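# Four robot arms build a three-block leaning arch

## Task

Make an arch out of the three blocks. The two identical leaning blocks must each stand upright on one of their ends (either end), sitting flat on the table, and tilt in toward one another. The third block, the keystone, must sit centred between them, resting on their slanted upper faces and touching both with no gap at either contact. All three blocks must lie along one line. Any number of the arms may be used.

## Robot and tools

Setup. Four identical Kinova Gen3 arms, arm1 to arm4, stand around a central table area. Each has seven revolute joints, a five-finger right hand and a wrist camera (arm1_cam_wrist to arm4_cam_wrist). Two fixed room cameras, cam_low and cam_low_2, watch from low angles. All positions use one scene frame in metres: origin on the floor, +z up. Arm feet: arm1 at (+0.653, 0.000, 0.826), arm2 at (0.001, +0.650, 0.783), arm3 at (-0.654, 0.001, 0.772), arm4 at (0.000, -0.650, 0.729). Each foot's own +x points roughly at the centre: arm1 looks along -x, arm2 along -y, arm3 along +x, arm4 along +y. The table surfaces beneath the arms are at z=0.720. Reach is about 1.06 m from the joint1 axis.

Joints (radians, absolute targets, not offsets). joint1_rad, joint3_rad, joint5_rad, joint7_rad: -6.283 to 6.283. joint2_rad: -2.249 to 2.249. joint4_rad: -2.579 to 2.579. joint6_rad: -2.099 to 2.099. joint1 swings the arm about its base; positive is clockwise viewed from above, and 0 points the arm along its foot's +x. joint2 is the shoulder: 0 is upright, positive leans forward. joint4 is the elbow and joint6 the wrist; 0 means straight, positive bends the same way as positive joint2 (when joints 3 and 5 are 0). Joints 3 and 5 twist the upper arm and forearm; joint7 rolls the hand, positive counter-clockwise seen from behind. With joints 1, 3, 5 at 0 and joint7 at 1.57, fingers pointing down, the palm faces right and the thumb is toward the foot. Tolerance for done is 0.01 rad.

Hand (unitless, -1 to 1, absolute). hand_little, hand_ring, hand_middle, hand_index, hand_thumb_bend: +1 straight/open, -1 curled. hand_thumb_turn: +1 thumb beside the palm, -1 thumb opposite the fingers. hand_force_limit is a setting: closing motors stop at roughly 0 N (-1) up to 10 N (+1), 15 N for the thumb. hand_speed (-0.96 to 1) is a setting: near zero speed at -1, full speed from +0.48 up. At start the force limit is 0 and speed -0.8 (slow). Use -0.94 or slower for gentle grips, since faster closing can overshoot the force. A motor only starts when its target changes by at least 0.002; changing settings alone does not restart it. To grip harder, raise the force limit and send a more-closed target; to release, send a more-open one. With the thumb turned in, the hand wraps objects about 0.035 to 0.065 m thick. The hand point lies 0.045 m in front of the palm; its +z runs along straight fingers, +y out of the palm, +x across the palm away from the thumb. A bracket on the little-finger side of the wrist can strike things.

Tool move. Optional keys arm1, arm2, arm3, arm4, each an object for that arm alone with "joints" (a map from joint name to absolute target) and optional "min_time_s" (0.1 to 8 s, the shortest duration for that arm's motions). Omitted arms or joints get no new command but may still be driving toward earlier targets. "cameras" is a list of camera names or ["all"]; [] gives none. All commanded motions begin together; one arm's joints finish together, and no action exceeds 15 s. Unknown keys make the call invalid; out-of-range values get it refused, and a refusal or stop cancels the later move, wait and finished_scene calls in that same reply. A move with no arm keys just reports all states and images.

Tool wait: "seconds" 0 to 10, commands nothing, optional "cameras". Tool zoom_image: "camera" and "region" [x0, y0, x1, y1] in pixels of that camera's latest image (672x504, origin top-left), at most 504 by 504. Tool show_instructions: no arguments, shows the reference pages. Tool finished_scene: "scene" integer 1 to 2, the current scene's number; irreversible, and the arch must stand unaided.

Reading results. The "move" line names each arm given motion with done or its worst status. joint_status per joint: done, off_target (resting short and maybe still pushing), time_out (target dropped, holding), not_followed (a collision check withheld the targets; the arm may resume when clear), or heat/fault words. "as last shown" marks arms not in this action, whose lines repeat earlier values. hand_stopped_by gives six words for little, ring, middle, index, thumb_bend, thumb_turn: moving, target, force, stalled or fault. The *_load_n values are fingertip forces in N, positive when pushed open; a lost grip shows as loads near 0. Joint velocities are rad/s; within noise means still. Joint torques and Flange force hint at contact and carried weight. "pictures" lists images in order; images may lag the state slightly. on_its_own reports uncommanded behaviour. MOTOR HOT warns of heating.

Cautions. The arms push on through contact rather than stopping, so approach blocks slowly and never press hard. Torque limits are 104.5 N m (joints 1-4) and 51.3 N m (5-7); exceeding one, or drifting over 5 degrees from plan, freezes that arm for 10 s. Long holds, stretched poses or pushing into obstacles heat motors; at 75 °C the arm sags for 30-60 s. Never let two arms press together or close a hand on another arm's fingers. Don't knock blocks off the work area, drop them from height, or release them while moving. Objects may occasionally be nudged by outside pushes, so check the cameras before finishing.

Each tool is called by a JSON object that holds its "name" and its "arguments".

Reference images:

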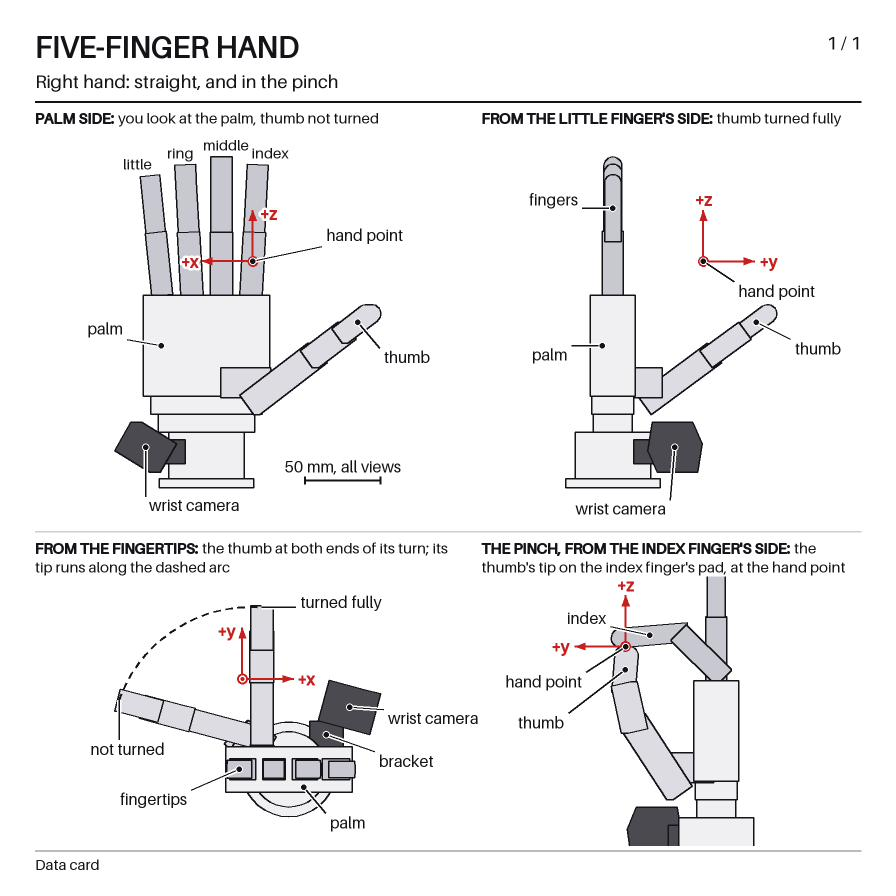

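## Session

{"name": "move", "arguments": {}}

Scene clock: 0.00 s.
Joint torques (N m): no reading
Motor temperatures (°C): arm1=[27 32 28 34 33 36 40] | arm2=[37 34 27 29 31 37 44] | arm3=[33 33 29 36 41 46 47] | arm4=[37 36 28 30 42 35 40]
Flange force (N): no reading
Joint velocities: within noise
arm1.joint_positions: joint1_rad=-0.582 joint2_rad=-0.396 joint3_rad=-0.069 joint4_rad=+1.425 joint5_rad=-0.018 joint6_rad=+2.034 joint7_rad=-1.760 hand_little=+1.000 hand_ring=+1.000 hand_middle=+1.000 hand_index=+1.000 hand_thumb_turn=+1.000 hand_thumb_bend=+1.000 hand_force_limit=+0.000 hand_speed=-0.800
arm1.joint_status: not commanded
arm1.hand_stopped_by: target,target,target,target,target,target
arm1.little_load_n: 0.0
arm1.ring_load_n: 0.0
arm1.middle_load_n: 0.0
arm1.index_load_n: 0.0
arm1.thumb_bend_load_n: 0.0
arm1.thumb_turn_load_n: 0.0
arm1.hand: x=+0.5317 y=-0.1273 z=+1.3436 quat_wxyz=(+0.017, +0.975, +0.218, -0.036) (m; scene frame)
arm2.joint_positions: joint1_rad=-0.825 joint2_rad=-0.373 joint3_rad=-0.121 joint4_rad=+1.491 joint5_rad=-0.024 joint6_rad=+1.994 joint7_rad=-1.676 hand_little=+1.000 hand_ring=+1.000 hand_middle=+1.000 hand_index=+1.000 hand_thumb_turn=+1.000 hand_thumb_bend=+1.000 hand_force_limit=+0.000 hand_speed=-0.800
arm2.joint_status: not commanded
arm2.hand_stopped_by: target,target,target,target,target,target
arm2.little_load_n: 0.0
arm2.ring_load_n: 0.0
arm2.middle_load_n: 0.0
arm2.index_load_n: 0.0
arm2.thumb_bend_load_n: 0.0
arm2.thumb_turn_load_n: 0.0
arm2.hand: x=+0.1667 y=+0.5840 z=+1.2758 quat_wxyz=(-0.012, -0.374, -0.927, +0.019) (m; scene frame)
arm3.joint_positions: joint1_rad=-0.140 joint2_rad=-0.393 joint3_rad=-0.104 joint4_rad=+1.449 joint5_rad=-0.074 joint6_rad=+1.974 joint7_rad=-1.652 hand_little=+1.000 hand_ring=+1.000 hand_middle=+1.000 hand_index=+1.000 hand_thumb_turn=+1.000 hand_thumb_bend=+1.000 hand_force_limit=+0.000 hand_speed=-0.800
arm3.joint_status: not commanded
arm3.hand_stopped_by: target,target,target,target,target,target
arm3.little_load_n: 0.0
arm3.ring_load_n: 0.0
arm3.middle_load_n: 0.0
arm3.index_load_n: 0.0
arm3.thumb_bend_load_n: 0.0
arm3.thumb_turn_load_n: 0.0
arm3.hand: x=-0.4935 y=+0.1051 z=+1.2855 quat_wxyz=(-0.051, +0.099, -0.993, -0.024) (m; scene frame)
arm4.joint_positions: joint1_rad=-0.180 joint2_rad=-0.420 joint3_rad=-0.069 joint4_rad=+1.431 joint5_rad=+0.005 joint6_rad=+1.942 joint7_rad=-2.130 hand_little=+1.000 hand_ring=+1.000 hand_middle=+1.000 hand_index=+1.000 hand_thumb_turn=+1.000 hand_thumb_bend=+1.000 hand_force_limit=+0.000 hand_speed=-0.800
arm4.joint_status: not commanded
arm4.hand_stopped_by: target,target,target,target,target,target
arm4.little_load_n: 0.0
arm4.ring_load_n: 0.0
arm4.middle_load_n: 0.0
arm4.index_load_n: 0.0
arm4.thumb_bend_load_n: 0.0
arm4.thumb_turn_load_n: 0.0
arm4.hand: x=-0.0725 y=-0.4409 z=+1.2546 quat_wxyz=(-0.045, +0.595, -0.799, -0.074) (m; scene frame)
pictures: arm1_cam_wrist, arm2_cam_wrist, arm3_cam_wrist, arm4_cam_wrist, cam_low, cam_low_2

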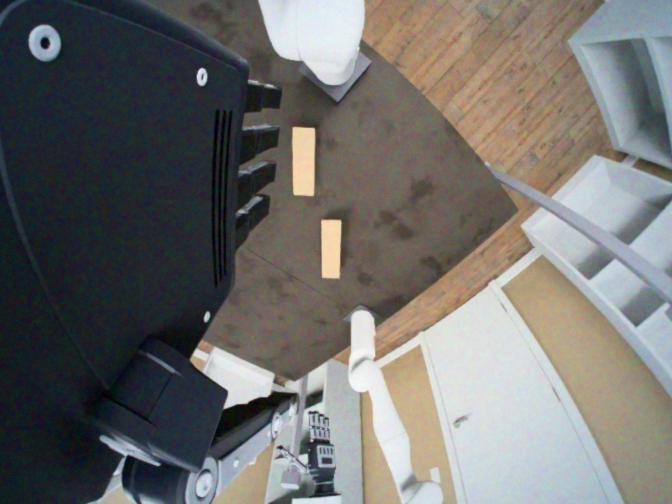

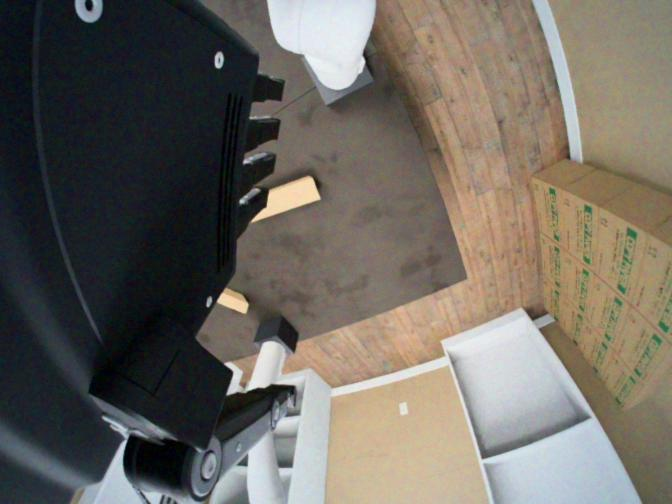

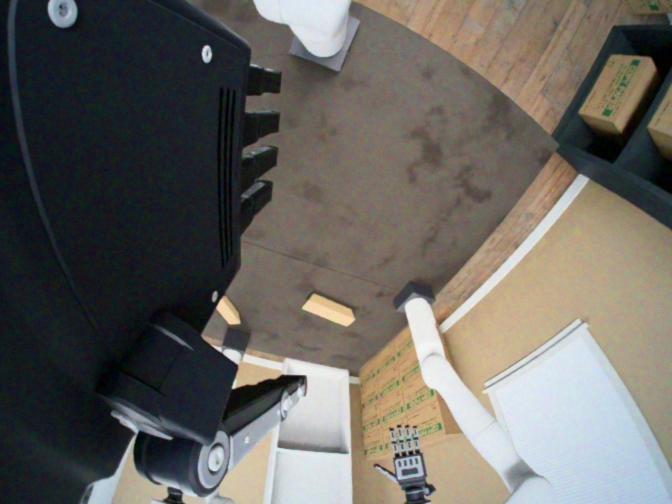

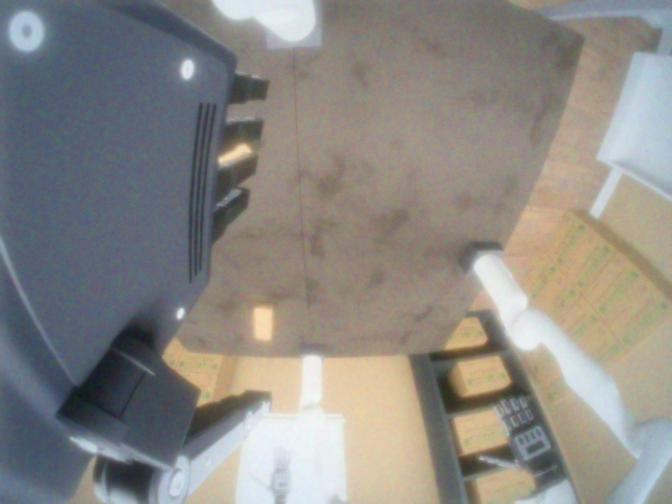

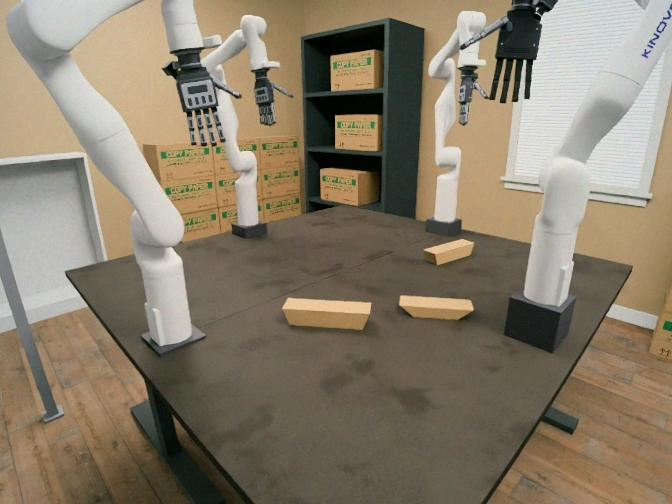

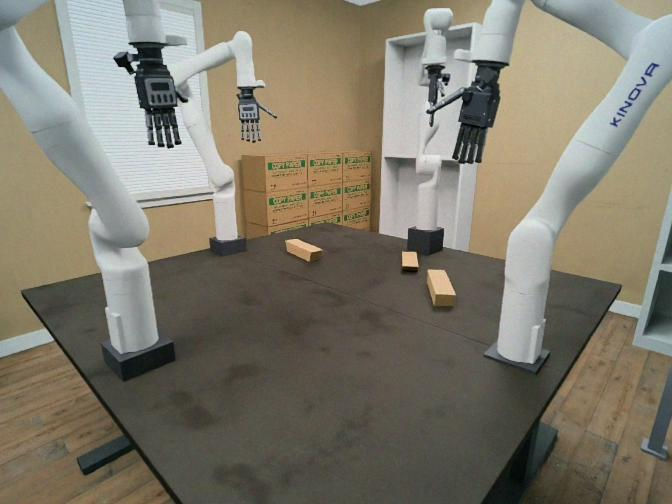

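{"name": "zoom_image", "arguments": {"camera": "cam_low", "region": [270, 220, 490, 350]}}

{"name": "zoom_image", "arguments": {"camera": "cam_low_2", "region": [270, 210, 490, 340]}}

{"name": "zoom_image", "arguments": {"camera": "arm1_cam_wrist", "region": [230, 90, 430, 290]}}

Scaled by 2.291.

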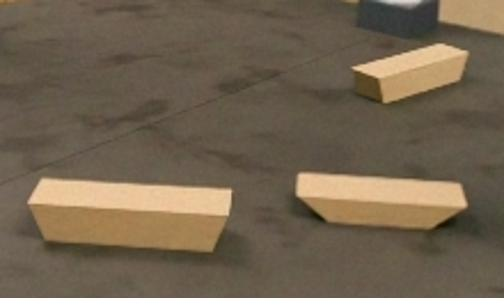

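Scaled by 2.291.

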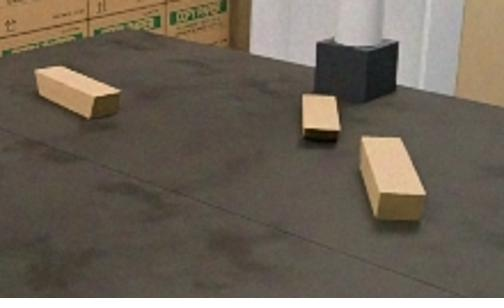

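Scaled by 2.520 from the camera's 672x504 image, which has a finer 960x720 frame.

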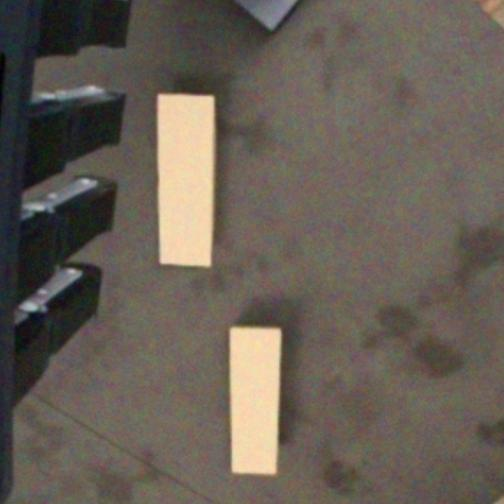

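{"name": "zoom_image", "arguments": {"camera": "arm3_cam_wrist", "region": [270, 260, 390, 350]}}

{"name": "zoom_image", "arguments": {"camera": "arm2_cam_wrist", "region": [230, 150, 350, 240]}}

{"name": "zoom_image", "arguments": {"camera": "arm1_cam_wrist", "region": [260, 110, 380, 200]}}

{"name": "zoom_image", "arguments": {"camera": "arm1_cam_wrist", "region": [280, 200, 400, 290]}}

Scaled by 4.200 from the camera's 672x504 image, which has a finer 960x720 frame.

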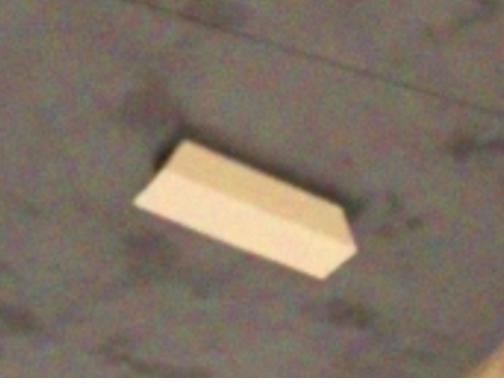

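Scaled by 4.200 from the camera's 672x504 image, which has a finer 960x720 frame.

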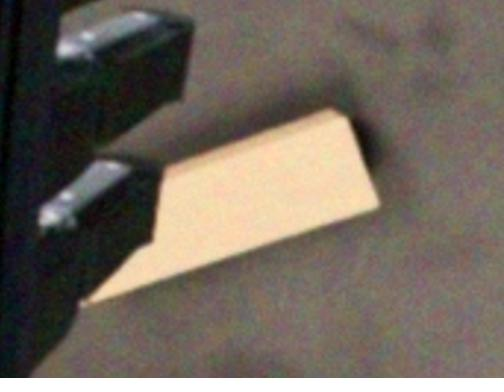

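Scaled by 4.200 from the camera's 672x504 image, which has a finer 960x720 frame.

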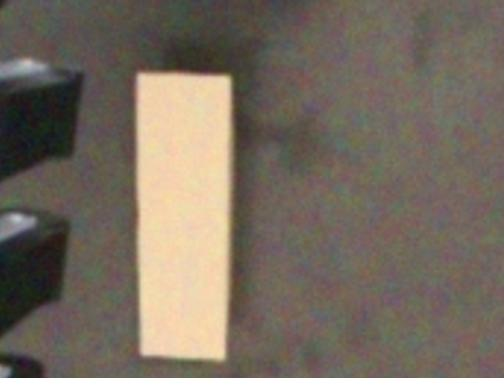

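Scaled by 4.200 from the camera's 672x504 image, which has a finer 960x720 frame.

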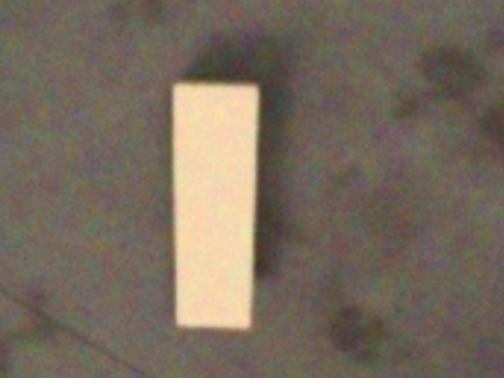

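{"name": "move", "arguments": {"arm4": {"joints": {"joint1_rad": 1.1723, "joint2_rad": 0.5507, "joint3_rad": 0, "joint4_rad": 2.05, "joint5_rad": -1.0535, "joint6_rad": 1.1423, "joint7_rad": -3.7181, "hand_thumb_turn": -1, "hand_speed": -0.5}, "min_time_s": 5}, "arm1": {"joints": {"joint1_rad": -1.2908, "joint2_rad": 0.7969, "joint3_rad": 0, "joint4_rad": 2.3653, "joint5_rad": 0.9254, "joint6_rad": 0.9292, "joint7_rad": -3.1616, "hand_thumb_turn": -1, "hand_speed": -0.5}, "min_time_s": 5}, "arm2": {"joints": {"joint1_rad": -0.037, "joint2_rad": 0.6241, "joint3_rad": 0, "joint4_rad": 2.3637, "joint5_rad": -1.6344, "joint6_rad": 0.9054, "joint7_rad": -3.3462, "hand_thumb_turn": -1, "hand_speed": -0.5}, "min_time_s": 5}, "cameras": ["all"]}}

Scene clock: 326.77 s.
Joint torques (N m): arm1=[1.23 -12.39 1.46 1.25 0.12 1.61 -0.03] | arm2=[1.57 -12.74 -2.96 -1.96 -0.42 1.67 0.27] | arm3=[-2.52 -4.16 2 -5.01 -0.04 -0.35 -0.22] | arm4=[-0.22 -13.39 -2.16 -2.87 -1.13 1.71 -0.25]
Motor temperatures (°C): arm1=[27 32 28 34 33 35 40] | arm2=[36 33 27 29 31 37 43] | arm3=[33 32 29 36 40 45 47] | arm4=[37 35 28 31 42 35 40]
Flange force (N): arm1=[1.8 2.1 -2.6] | arm2=[0.7 -1.1 -0.1] | arm3=[-12.1 7.3 -13.0] | arm4=[1.3 0.4 -3.5]
move: arm1 done; arm2 done; arm4 done
Joint velocities: within noise
arm1.joint_positions: joint1_rad=-1.291 joint2_rad=+0.797 joint3_rad=+0.000 joint4_rad=+2.365 joint5_rad=+0.925 joint6_rad=+0.929 joint7_rad=-3.162 hand_little=+1.000 hand_ring=+1.000 hand_middle=+1.000 hand_index=+1.000 hand_thumb_turn=-1.000 hand_thumb_bend=+1.000 hand_force_limit=+0.000 hand_speed=-0.500
arm1.joint_status: all done
arm1.hand_stopped_by: target,target,target,target,target,target
arm1.little_load_n: 0.0
arm1.ring_load_n: 0.0
arm1.middle_load_n: 0.0
arm1.index_load_n: 0.0
arm1.thumb_bend_load_n: 0.0
arm1.thumb_turn_load_n: 0.0
arm1.hand: x=+0.3863 y=-0.1065 z=+0.8520 quat_wxyz=(-0.427, +0.853, +0.267, -0.134) (m; scene frame)
arm2.joint_positions: joint1_rad=-0.037 joint2_rad=+0.624 joint3_rad=+0.000 joint4_rad=+2.364 joint5_rad=-1.634 joint6_rad=+0.905 joint7_rad=-3.346 hand_little=+1.000 hand_ring=+1.000 hand_middle=+1.000 hand_index=+1.000 hand_thumb_turn=-1.000 hand_thumb_bend=+1.000 hand_force_limit=+0.000 hand_speed=-0.500
arm2.joint_status: all done
arm2.hand_stopped_by: target,target,target,target,target,target
arm2.little_load_n: 0.0
arm2.ring_load_n: 0.0
arm2.middle_load_n: 0.0
arm2.index_load_n: 0.0
arm2.thumb_bend_load_n: 0.0
arm2.thumb_turn_load_n: 0.0
arm2.hand: x=+0.1990 y=+0.3476 z=+0.8602 quat_wxyz=(+0.285, -0.569, +0.690, -0.345) (m; scene frame)
arm3: as last shown
arm4.joint_positions: joint1_rad=+1.172 joint2_rad=+0.551 joint3_rad=+0.000 joint4_rad=+2.050 joint5_rad=-1.054 joint6_rad=+1.142 joint7_rad=-3.718 hand_little=+1.000 hand_ring=+1.000 hand_middle=+1.000 hand_index=+1.000 hand_thumb_turn=-1.000 hand_thumb_bend=+1.000 hand_force_limit=+0.000 hand_speed=-0.500
arm4.joint_status: all done
arm4.hand_stopped_by: target,target,target,target,target,target
arm4.little_load_n: 0.0
arm4.ring_load_n: -0.5
arm4.middle_load_n: 0.0
arm4.index_load_n: 0.0
arm4.thumb_bend_load_n: 0.0
arm4.thumb_turn_load_n: 0.0
arm4.hand: x=+0.1995 y=-0.3505 z=+0.8597 quat_wxyz=(+0.424, -0.849, -0.283, +0.141) (m; scene frame)
pictures: arm1_cam_wrist, arm2_cam_wrist, arm3_cam_wrist, arm4_cam_wrist, cam_low, cam_low_2
camera_calibration:
arm1_cam_wrist: T_world_to_cam=[[0.503009, -0.340341, -0.79445, 0.445442], [-0.411006, -0.902809, 0.126532, -0.0367218], [-0.7603, 0.262877, -0.594003, 0.939169], [0, 0, 0, 1]] pos_world=[0.474896, -0.128437, 0.916397]
arm2_cam_wrist: T_world_to_cam=[[-0.594801, -0.134127, -0.792605, 0.853307], [-0.349463, 0.931083, 0.104689, -0.346119], [0.723939, 0.339255, -0.600681, 0.371519], [0, 0, 0, 1]] pos_world=[0.117634, 0.310678, 0.935735]
arm4_cam_wrist: T_world_to_cam=[[0.603235, -0.288953, -0.74338, 0.411405], [-0.346015, -0.934595, 0.0824964, -0.326374], [-0.718597, 0.207456, -0.663763, 0.903785], [0, 0, 0, 1]] pos_world=[0.288353, -0.373646, 0.932653]

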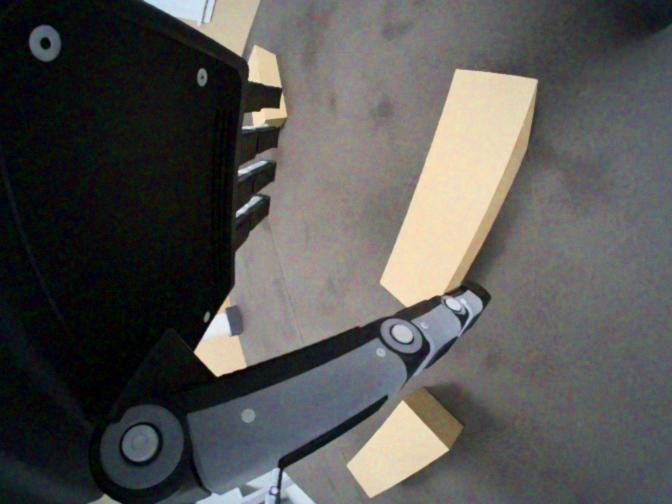

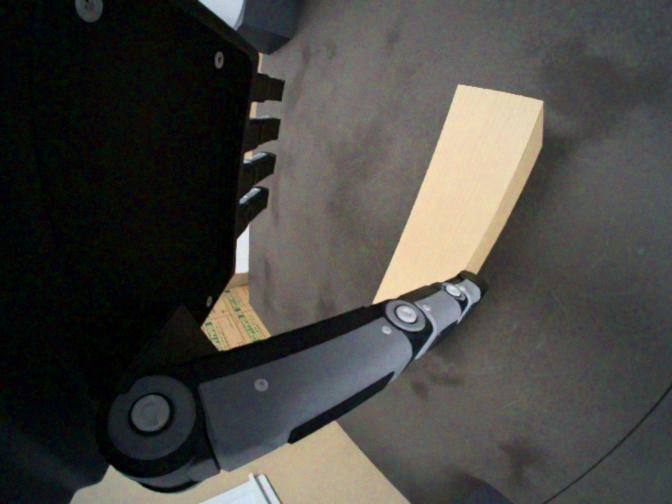

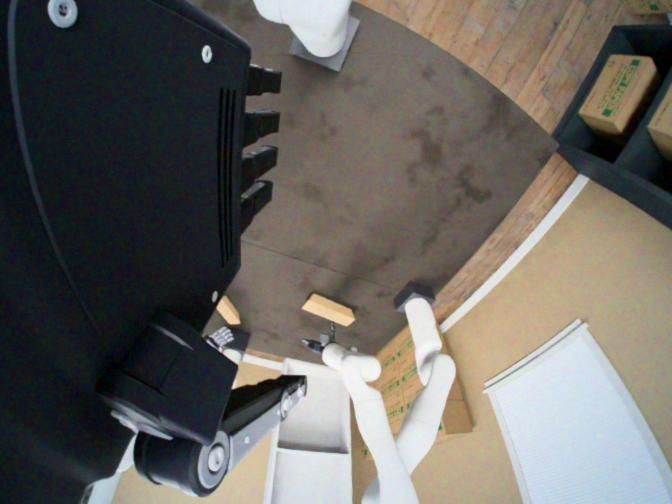

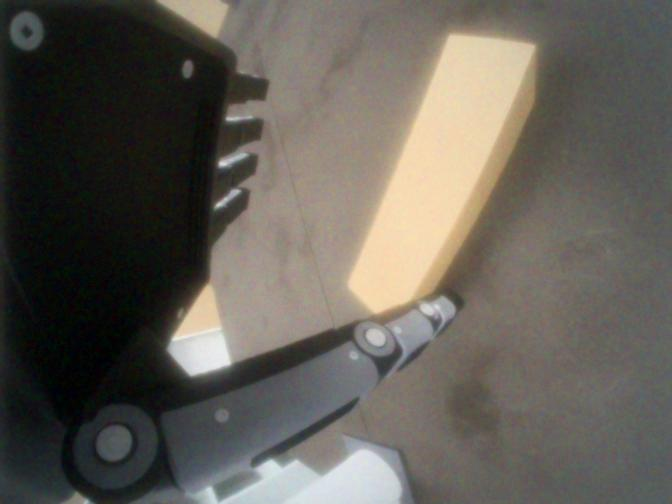

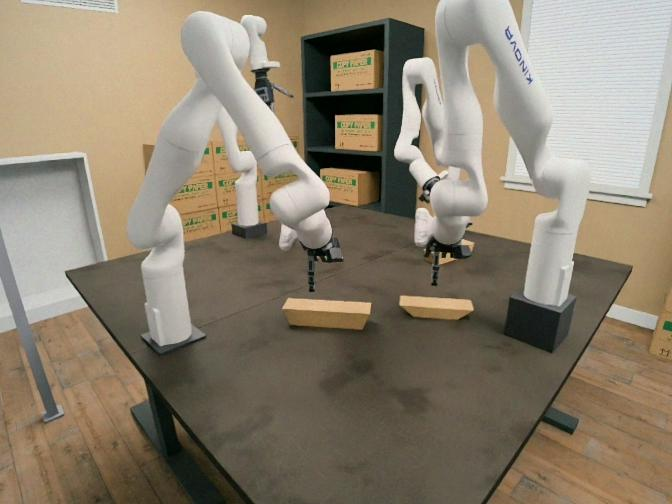

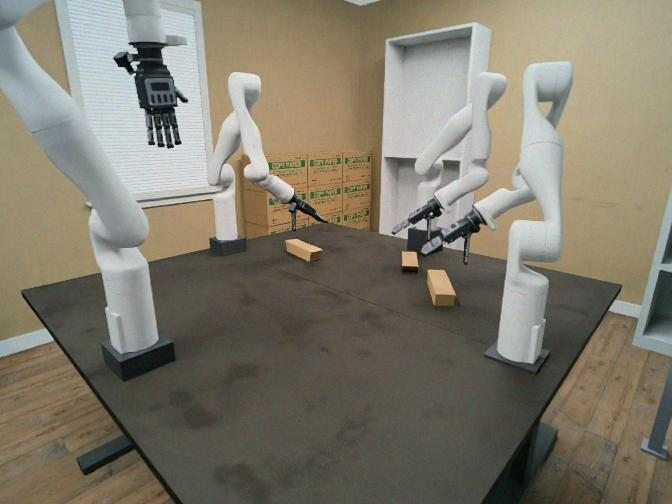

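{"name": "zoom_image", "arguments": {"camera": "arm4_cam_wrist", "region": [330, 20, 570, 200]}}

{"name": "zoom_image", "arguments": {"camera": "arm4_cam_wrist", "region": [330, 180, 490, 330]}}

{"name": "zoom_image", "arguments": {"camera": "arm2_cam_wrist", "region": [350, 70, 570, 310]}}

{"name": "zoom_image", "arguments": {"camera": "arm1_cam_wrist", "region": [360, 60, 560, 320]}}

Scaled by 2.100 from the camera's 672x504 image, which has a finer 960x720 frame.

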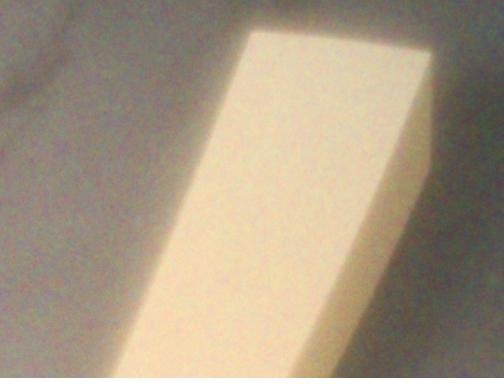

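Scaled by 3.150 from the camera's 672x504 image, which has a finer 960x720 frame.

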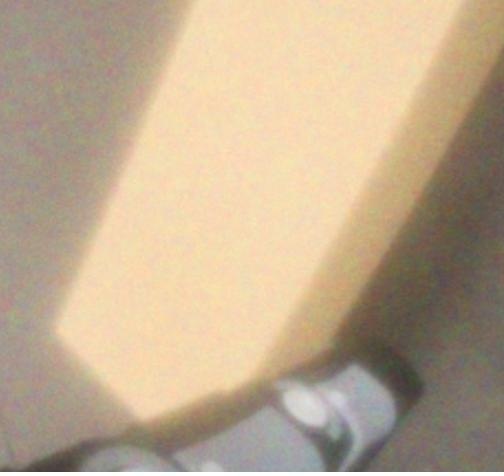

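Scaled by 2.100 from the camera's 672x504 image, which has a finer 960x720 frame.

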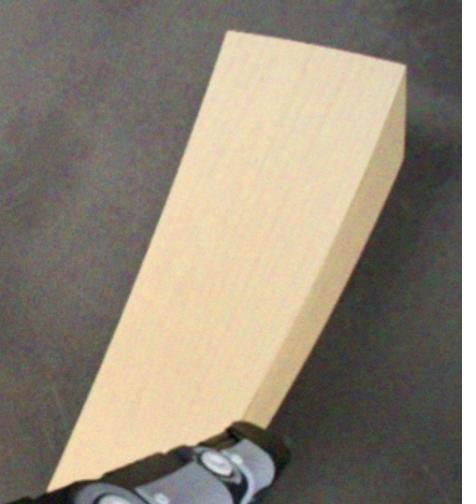

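Scaled by 1.938 from the camera's 672x504 image, which has a finer 960x720 frame.

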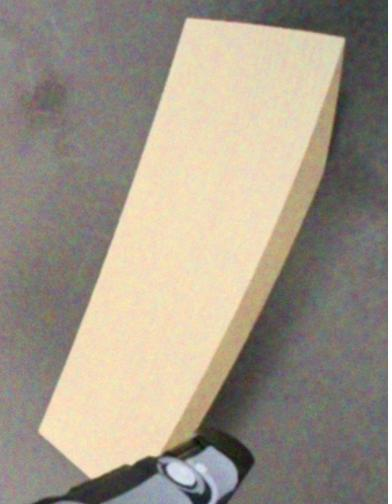

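{"name": "move", "arguments": {"arm4": {"joints": {"joint1_rad": 1.1271, "joint2_rad": 0.8137, "joint4_rad": 2.0196, "joint5_rad": -1.2026, "joint6_rad": 1.0252, "joint7_rad": -3.4894}, "min_time_s": 3}, "arm2": {"joints": {"joint1_rad": -0.0605, "joint2_rad": 0.9779, "joint4_rad": 2.4213, "joint5_rad": -1.9511, "joint6_rad": 0.9995, "joint7_rad": -2.8527}, "min_time_s": 3}, "cameras": ["arm2_cam_wrist", "arm4_cam_wrist", "cam_low", "cam_low_2"]}}

Scene clock: 408.70 s.
Joint torques (N m): arm1=[1.26 -12.44 1.45 1.25 0.12 1.6 -0.04] | arm2=[1.58 -14.23 -3.35 1.43 0.37 1.58 0.26] | arm3=[-2.55 -4.11 1.98 -4.96 -0.02 -0.33 -0.23] | arm4=[-0.19 -15.64 -2.47 -1.31 -0.73 1.91 -0.26]
Motor temperatures (°C): arm1=[27 33 28 34 33 35 40] | arm2=[36 34 27 29 31 37 43] | arm3=[33 32 29 36 39 44 47] | arm4=[37 36 28 31 42 35 39]
Flange force (N): arm1=[1.8 2.2 -2.6] | arm2=[-0.4 0.2 1.3] | arm3=[-12.1 7.2 -13.1] | arm4=[1.6 0.7 -3.3]
move: arm2 done; arm4 done
Joint velocities: within noise
arm1, arm3: as last shown
arm1.index_load_n: -0.5
arm2.joint_positions: joint1_rad=-0.060 joint2_rad=+0.978 joint3_rad=+0.000 joint4_rad=+2.421 joint5_rad=-1.951 joint6_rad=+0.999 joint7_rad=-2.853 hand_little=+1.000 hand_ring=+1.000 hand_middle=+1.000 hand_index=+1.000 hand_thumb_turn=-1.000 hand_thumb_bend=+1.000 hand_force_limit=+0.000 hand_speed=-0.500
arm2.joint_status: all done
arm2.hand_stopped_by: target,target,target,target,target,target
arm2.little_load_n: 0.0
arm2.ring_load_n: 0.0
arm2.middle_load_n: 0.0
arm2.index_load_n: 0.0
arm2.thumb_bend_load_n: -0.5
arm2.thumb_turn_load_n: 0.0
arm2.hand: x=+0.2056 y=+0.3708 z=+0.7604 quat_wxyz=(+0.285, -0.568, +0.690, -0.345) (m; scene frame)
arm4.joint_positions: joint1_rad=+1.127 joint2_rad=+0.814 joint3_rad=+0.000 joint4_rad=+2.020 joint5_rad=-1.203 joint6_rad=+1.025 joint7_rad=-3.489 hand_little=+1.000 hand_ring=+1.000 hand_middle=+1.000 hand_index=+1.000 hand_thumb_turn=-1.000 hand_thumb_bend=+1.000 hand_force_limit=+0.000 hand_speed=-0.500
arm4.joint_status: all done
arm4.hand_stopped_by: target,target,target,target,target,target
arm4.little_load_n: 0.0
arm4.ring_load_n: 0.0
arm4.middle_load_n: 0.0
arm4.index_load_n: 0.0
arm4.thumb_bend_load_n: 0.0
arm4.thumb_turn_load_n: 0.0
arm4.hand: x=+0.2104 y=-0.3274 z=+0.7598 quat_wxyz=(+0.424, -0.849, -0.283, +0.141) (m; scene frame)
pictures: arm2_cam_wrist, arm4_cam_wrist, cam_low, cam_low_2
camera_calibration:
arm2_cam_wrist: T_world_to_cam=[[-0.595054, -0.132697, -0.792655, 0.780797], [-0.347259, 0.931908, 0.104681, -0.35564], [0.724791, 0.337548, -0.600616, 0.299364], [0, 0, 0, 1]] pos_world=[0.124141, 0.333984, 0.835934]
arm4_cam_wrist: T_world_to_cam=[[0.603316, -0.288961, -0.743311, 0.337156], [-0.346104, -0.934571, 0.0823949, -0.292652], [-0.718486, 0.207552, -0.663852, 0.84059], [0, 0, 0, 1]] pos_world=[0.299252, -0.350546, 0.832753]

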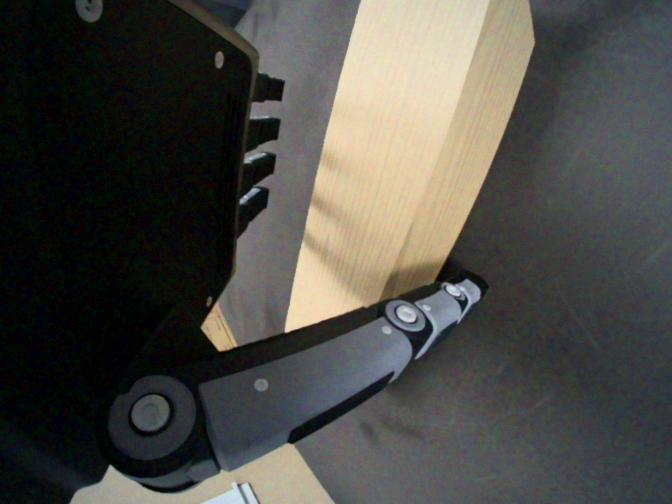

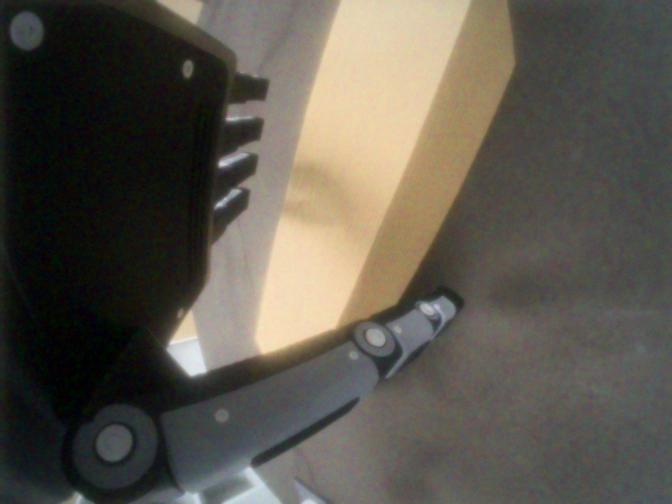

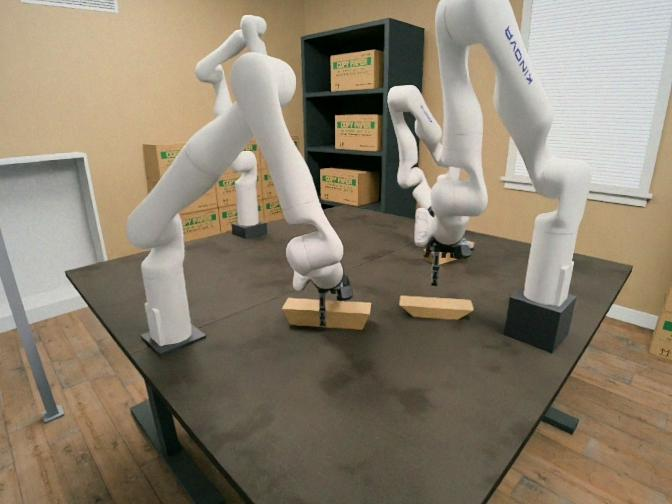

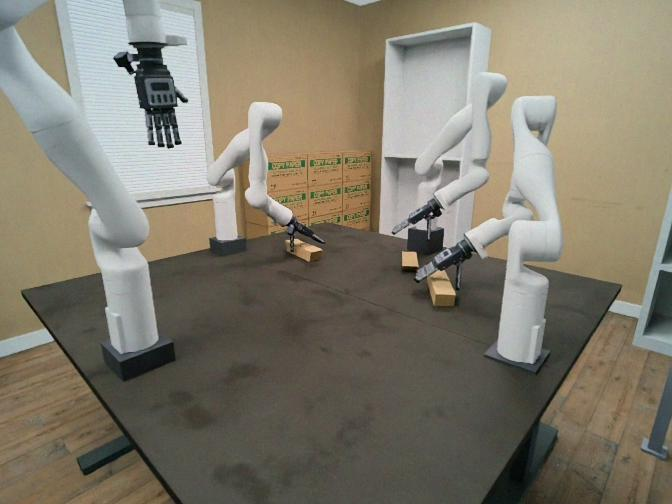

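{"name": "move", "arguments": {"arm4": {"joints": {"hand_little": 0.45, "hand_ring": 0.45, "hand_middle": 0.45, "hand_index": 0.45, "hand_speed": -0.6, "hand_force_limit": -0.7}}, "arm2": {"joints": {"hand_little": 0.45, "hand_ring": 0.45, "hand_middle": 0.45, "hand_index": 0.45, "hand_speed": -0.6, "hand_force_limit": -0.7}}, "cameras": ["arm2_cam_wrist", "arm4_cam_wrist"]}}

{"name": "move", "arguments": {"arm4": {"joints": {"hand_little": 0.2, "hand_ring": 0.2, "hand_middle": 0.2, "hand_index": 0.2, "hand_speed": -0.92}}, "arm2": {"joints": {"hand_little": 0.2, "hand_ring": 0.2, "hand_middle": 0.2, "hand_index": 0.2, "hand_speed": -0.92}}, "cameras": ["arm2_cam_wrist", "arm4_cam_wrist"]}}

Scene clock: 424.63 s.
Joint torques (N m): arm1=[1.27 -12.4 1.45 1.29 0.13 1.63 -0.02] | arm2=[1.52 -14.27 -3.3 1.4 0.37 1.56 0.25] | arm3=[-2.55 -4.12 1.99 -5 -0.02 -0.33 -0.2] | arm4=[-0.19 -15.66 -2.47 -1.33 -0.72 1.9 -0.25]
Motor temperatures (°C): arm1=[27 33 28 34 33 35 40] | arm2=[36 34 27 29 31 37 43] | arm3=[33 32 29 36 39 44 47] | arm4=[37 36 28 31 42 35 39]
Flange force (N): arm1=[1.8 2.2 -2.6] | arm2=[-0.7 0.5 1.3] | arm3=[-12.1 7.4 -13.0] | arm4=[1.7 0.7 -3.2]
move: arm2 done; arm4 done
Joint velocities: within noise
arm1, arm3: as last shown
arm1.index_load_n: 0.0
arm2.joint_positions: joint1_rad=-0.060 joint2_rad=+0.978 joint3_rad=+0.000 joint4_rad=+2.421 joint5_rad=-1.951 joint6_rad=+0.999 joint7_rad=-2.853 hand_little=+0.450 hand_ring=+0.450 hand_middle=+0.450 hand_index=+0.450 hand_thumb_turn=-1.000 hand_thumb_bend=+1.000 hand_force_limit=-0.700 hand_speed=-0.600
arm2.joint_status: all done
arm2.hand_stopped_by: target,target,target,target,target,target
arm2.little_load_n: 0.0
arm2.ring_load_n: 0.0
arm2.middle_load_n: 0.0
arm2.index_load_n: 0.0
arm2.thumb_bend_load_n: 0.0
arm2.thumb_turn_load_n: 0.0
arm2.hand: x=+0.2056 y=+0.3708 z=+0.7604 quat_wxyz=(+0.285, -0.568, +0.690, -0.345) (m; scene frame)
arm4.joint_positions: joint1_rad=+1.127 joint2_rad=+0.814 joint3_rad=+0.000 joint4_rad=+2.020 joint5_rad=-1.203 joint6_rad=+1.025 joint7_rad=-3.489 hand_little=+0.450 hand_ring=+0.450 hand_middle=+0.450 hand_index=+0.450 hand_thumb_turn=-1.000 hand_thumb_bend=+1.000 hand_force_limit=-0.700 hand_speed=-0.600
arm4.joint_status: all done
arm4.hand_stopped_by: target,target,target,target,target,target
arm4.little_load_n: 0.0
arm4.ring_load_n: 0.0
arm4.middle_load_n: 0.0
arm4.index_load_n: 0.0
arm4.thumb_bend_load_n: 0.5
arm4.thumb_turn_load_n: 0.0
arm4.hand: x=+0.2104 y=-0.3274 z=+0.7598 quat_wxyz=(+0.424, -0.849, -0.283, +0.141) (m; scene frame)
pictures: arm2_cam_wrist, arm4_cam_wrist
camera_calibration:
arm2_cam_wrist: T_world_to_cam=[[-0.595054, -0.132697, -0.792655, 0.780797], [-0.347259, 0.931908, 0.104681, -0.35564], [0.724791, 0.337548, -0.600616, 0.299364], [0, 0, 0, 1]] pos_world=[0.124141, 0.333984, 0.835934]
arm4_cam_wrist: T_world_to_cam=[[0.603247, -0.289019, -0.743344, 0.337185], [-0.346124, -0.934557, 0.0824731, -0.292706], [-0.718534, 0.207538, -0.663805, 0.84056], [0, 0, 0, 1]] pos_world=[0.299252, -0.350546, 0.832753]

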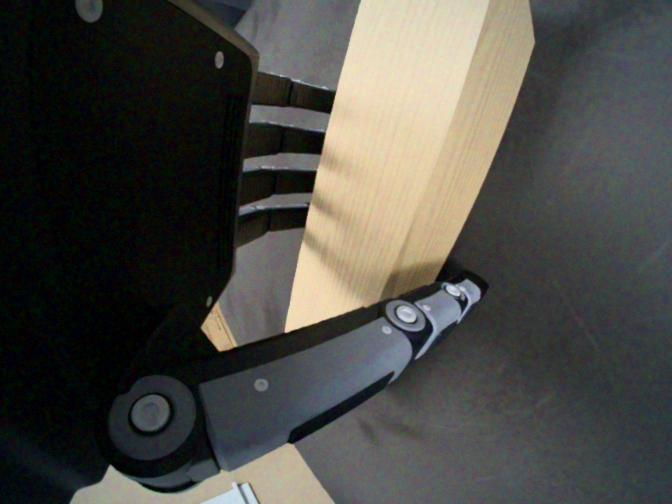

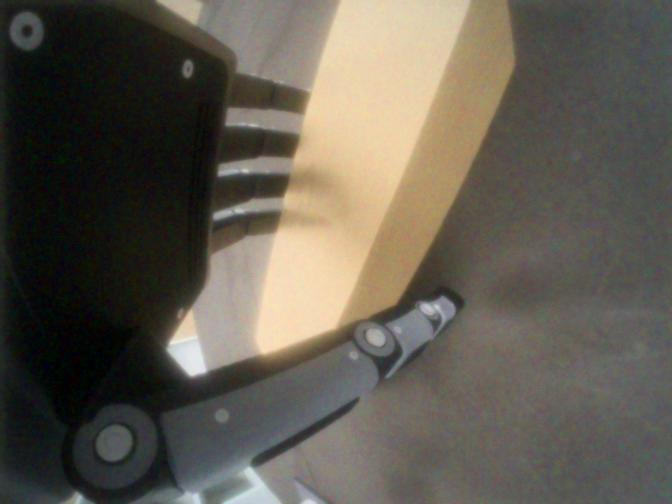

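Scene clock: 426.23 s.
Joint torques (N m): arm1=[1.24 -12.38 1.41 1.27 0.13 1.58 0.02] | arm2=[1.71 -14.38 -3.13 1.53 0.39 1.52 0.26] | arm3=[-2.51 -4.1 1.99 -4.99 -0.06 -0.31 -0.22] | arm4=[0.1 -15.81 -2.19 -1.37 -0.7 1.82 -0.25]
Motor temperatures (°C): arm1=[27 33 28 34 33 35 40] | arm2=[36 34 27 29 31 37 43] | arm3=[33 32 29 36 39 44 47] | arm4=[37 36 28 31 42 35 39]
Flange force (N): arm1=[1.8 2.2 -2.6] | arm2=[-0.5 0.4 2.3] | arm3=[-12.0 7.2 -12.9] | arm4=[1.8 0.6 -2.4]
move: arm2 done; arm4 off_target
Joint velocities: within noise
arm1, arm3: as last shown
arm2.joint_positions: joint1_rad=-0.060 joint2_rad=+0.978 joint3_rad=+0.000 joint4_rad=+2.421 joint5_rad=-1.951 joint6_rad=+0.999 joint7_rad=-2.853 hand_little=+0.200 hand_ring=+0.200 hand_middle=+0.201 hand_index=+0.200 hand_thumb_turn=-1.000 hand_thumb_bend=+1.000 hand_force_limit=-0.700 hand_speed=-0.920
arm2.joint_status: all done
arm2.hand_stopped_by: target,target,force,target,target,target
arm2.little_load_n: 0.0
arm2.ring_load_n: 0.0
arm2.middle_load_n: 0.5
arm2.index_load_n: 0.0
arm2.thumb_bend_load_n: 0.0
arm2.thumb_turn_load_n: 0.0
arm2.hand: x=+0.2056 y=+0.3708 z=+0.7604 quat_wxyz=(+0.285, -0.568, +0.690, -0.345) (m; scene frame)
arm4.joint_positions: joint1_rad=+1.127 joint2_rad=+0.814 joint3_rad=+0.000 joint4_rad=+2.020 joint5_rad=-1.203 joint6_rad=+1.025 joint7_rad=-3.489 hand_little=+0.200 hand_ring=+0.200 hand_middle=+0.200 hand_index=+0.309 hand_thumb_turn=-1.000 hand_thumb_bend=+1.000 hand_force_limit=-0.700 hand_speed=-0.920
arm4.joint_status: hand_index off_target (ended at +0.309, target +0.200); the others done
arm4.hand_stopped_by: target,target,target,force,target,target
arm4.little_load_n: 0.0
arm4.ring_load_n: 0.0
arm4.middle_load_n: 1.0
arm4.index_load_n: 0.0
arm4.thumb_bend_load_n: 0.0
arm4.thumb_turn_load_n: 0.0
arm4.hand: x=+0.2104 y=-0.3274 z=+0.7598 quat_wxyz=(+0.424, -0.849, -0.283, +0.141) (m; scene frame)
pictures: arm2_cam_wrist, arm4_cam_wrist
camera_calibration:
arm2_cam_wrist: T_world_to_cam=[[-0.595054, -0.132697, -0.792655, 0.780797], [-0.347259, 0.931908, 0.104681, -0.35564], [0.724791, 0.337548, -0.600616, 0.299364], [0, 0, 0, 1]] pos_world=[0.124141, 0.333984, 0.835934]
arm4_cam_wrist: T_world_to_cam=[[0.603247, -0.289019, -0.743344, 0.337185], [-0.346124, -0.934557, 0.0824731, -0.292706], [-0.718534, 0.207538, -0.663805, 0.84056], [0, 0, 0, 1]] pos_world=[0.299252, -0.350546, 0.832753]

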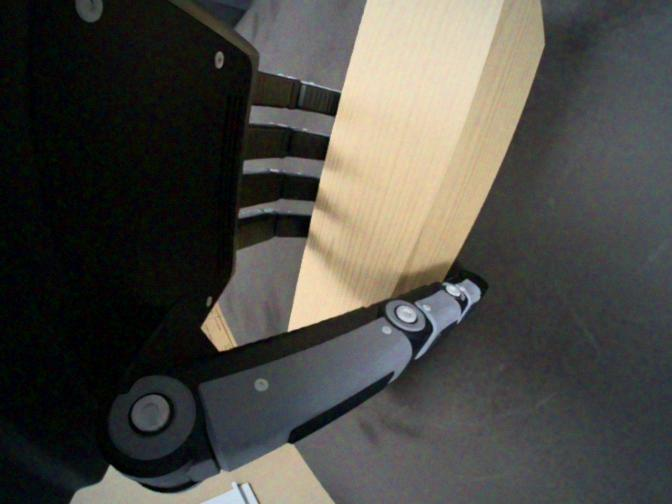

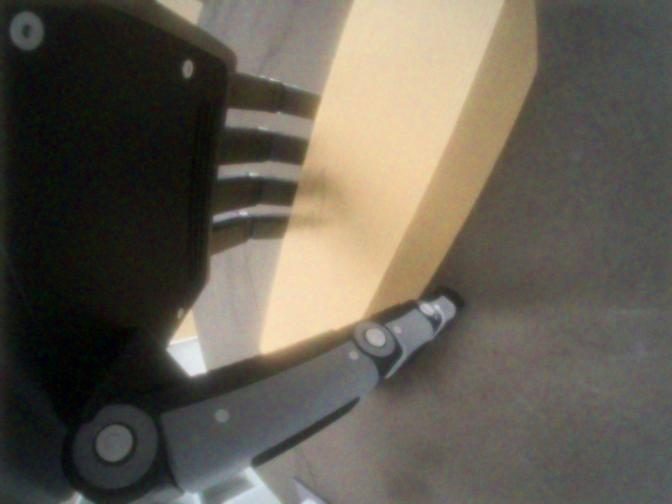

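{"name": "move", "arguments": {"arm4": {"joints": {"hand_thumb_bend": 0.2, "hand_force_limit": -0.5, "hand_speed": -0.92}}, "arm2": {"joints": {"hand_thumb_bend": 0.2, "hand_force_limit": -0.5, "hand_speed": -0.92}}, "cameras": ["arm2_cam_wrist", "arm4_cam_wrist"]}}

Scene clock: 434.40 s.
Joint torques (N m): arm1=[1.23 -12.38 1.42 1.24 0.12 1.62 0] | arm2=[1.37 -14.3 -3.62 1.33 0.4 1.76 0.25] | arm3=[-2.53 -4.15 2.02 -5 -0.06 -0.34 -0.19] | arm4=[-0.67 -15.56 -3 -1.22 -0.82 2.08 -0.26]
Motor temperatures (°C): arm1=[27 33 28 34 33 35 40] | arm2=[36 34 27 29 31 37 43] | arm3=[33 32 29 36 39 44 47] | arm4=[37 36 28 31 42 35 39]
Flange force (N): arm1=[1.9 2.1 -2.5] | arm2=[-0.5 0.8 0.7] | arm3=[-12.1 7.5 -13.0] | arm4=[1.6 1.3 -4.4]
move: arm2 off_target; arm4 off_target
Joint velocities: within noise
arm1, arm3: as last shown
arm2.joint_positions: joint1_rad=-0.060 joint2_rad=+0.978 joint3_rad=+0.000 joint4_rad=+2.421 joint5_rad=-1.951 joint6_rad=+0.999 joint7_rad=-2.853 hand_little=+0.200 hand_ring=+0.200 hand_middle=+0.201 hand_index=+0.200 hand_thumb_turn=-1.000 hand_thumb_bend=+0.761 hand_force_limit=-0.500 hand_speed=-0.920
arm2.joint_status: hand_thumb_bend off_target (ended at +0.761, target +0.200); the others done
arm2.hand_stopped_by: target,target,force,target,force,target
arm2.little_load_n: 0.0
arm2.ring_load_n: 0.0
arm2.middle_load_n: 2.0
arm2.index_load_n: 0.0
arm2.thumb_bend_load_n: 3.5
arm2.thumb_turn_load_n: 0.5
arm2.hand: x=+0.2056 y=+0.3708 z=+0.7604 quat_wxyz=(+0.285, -0.568, +0.690, -0.345) (m; scene frame)
arm4.joint_positions: joint1_rad=+1.127 joint2_rad=+0.814 joint3_rad=+0.000 joint4_rad=+2.020 joint5_rad=-1.203 joint6_rad=+1.025 joint7_rad=-3.489 hand_little=+0.200 hand_ring=+0.200 hand_middle=+0.200 hand_index=+0.309 hand_thumb_turn=-1.000 hand_thumb_bend=+0.776 hand_force_limit=-0.500 hand_speed=-0.920
arm4.joint_status: hand_thumb_bend off_target (ended at +0.776, target +0.200); the others done
arm4.hand_stopped_by: target,target,target,force,force,target
arm4.little_load_n: 0.0
arm4.ring_load_n: 0.0
arm4.middle_load_n: 2.0
arm4.index_load_n: 0.0
arm4.thumb_bend_load_n: 4.0
arm4.thumb_turn_load_n: 0.5
arm4.hand: x=+0.2104 y=-0.3274 z=+0.7598 quat_wxyz=(+0.424, -0.849, -0.283, +0.141) (m; scene frame)
pictures: arm2_cam_wrist, arm4_cam_wrist
camera_calibration:
arm2_cam_wrist: T_world_to_cam=[[-0.595054, -0.132697, -0.792655, 0.780797], [-0.347259, 0.931908, 0.104681, -0.35564], [0.724791, 0.337548, -0.600616, 0.299364], [0, 0, 0, 1]] pos_world=[0.124141, 0.333984, 0.835934]
arm4_cam_wrist: T_world_to_cam=[[0.603247, -0.289019, -0.743344, 0.337156], [-0.346124, -0.934557, 0.0824731, -0.2928], [-0.718534, 0.207538, -0.663805, 0.840581], [0, 0, 0, 1]] pos_world=[0.299252, -0.350646, 0.832753]

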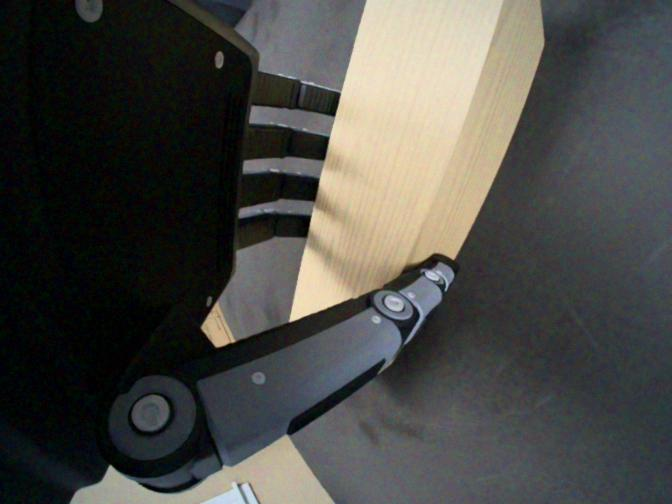

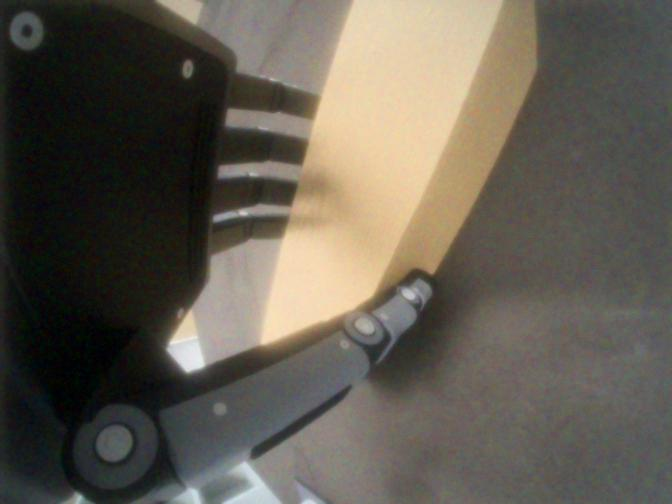

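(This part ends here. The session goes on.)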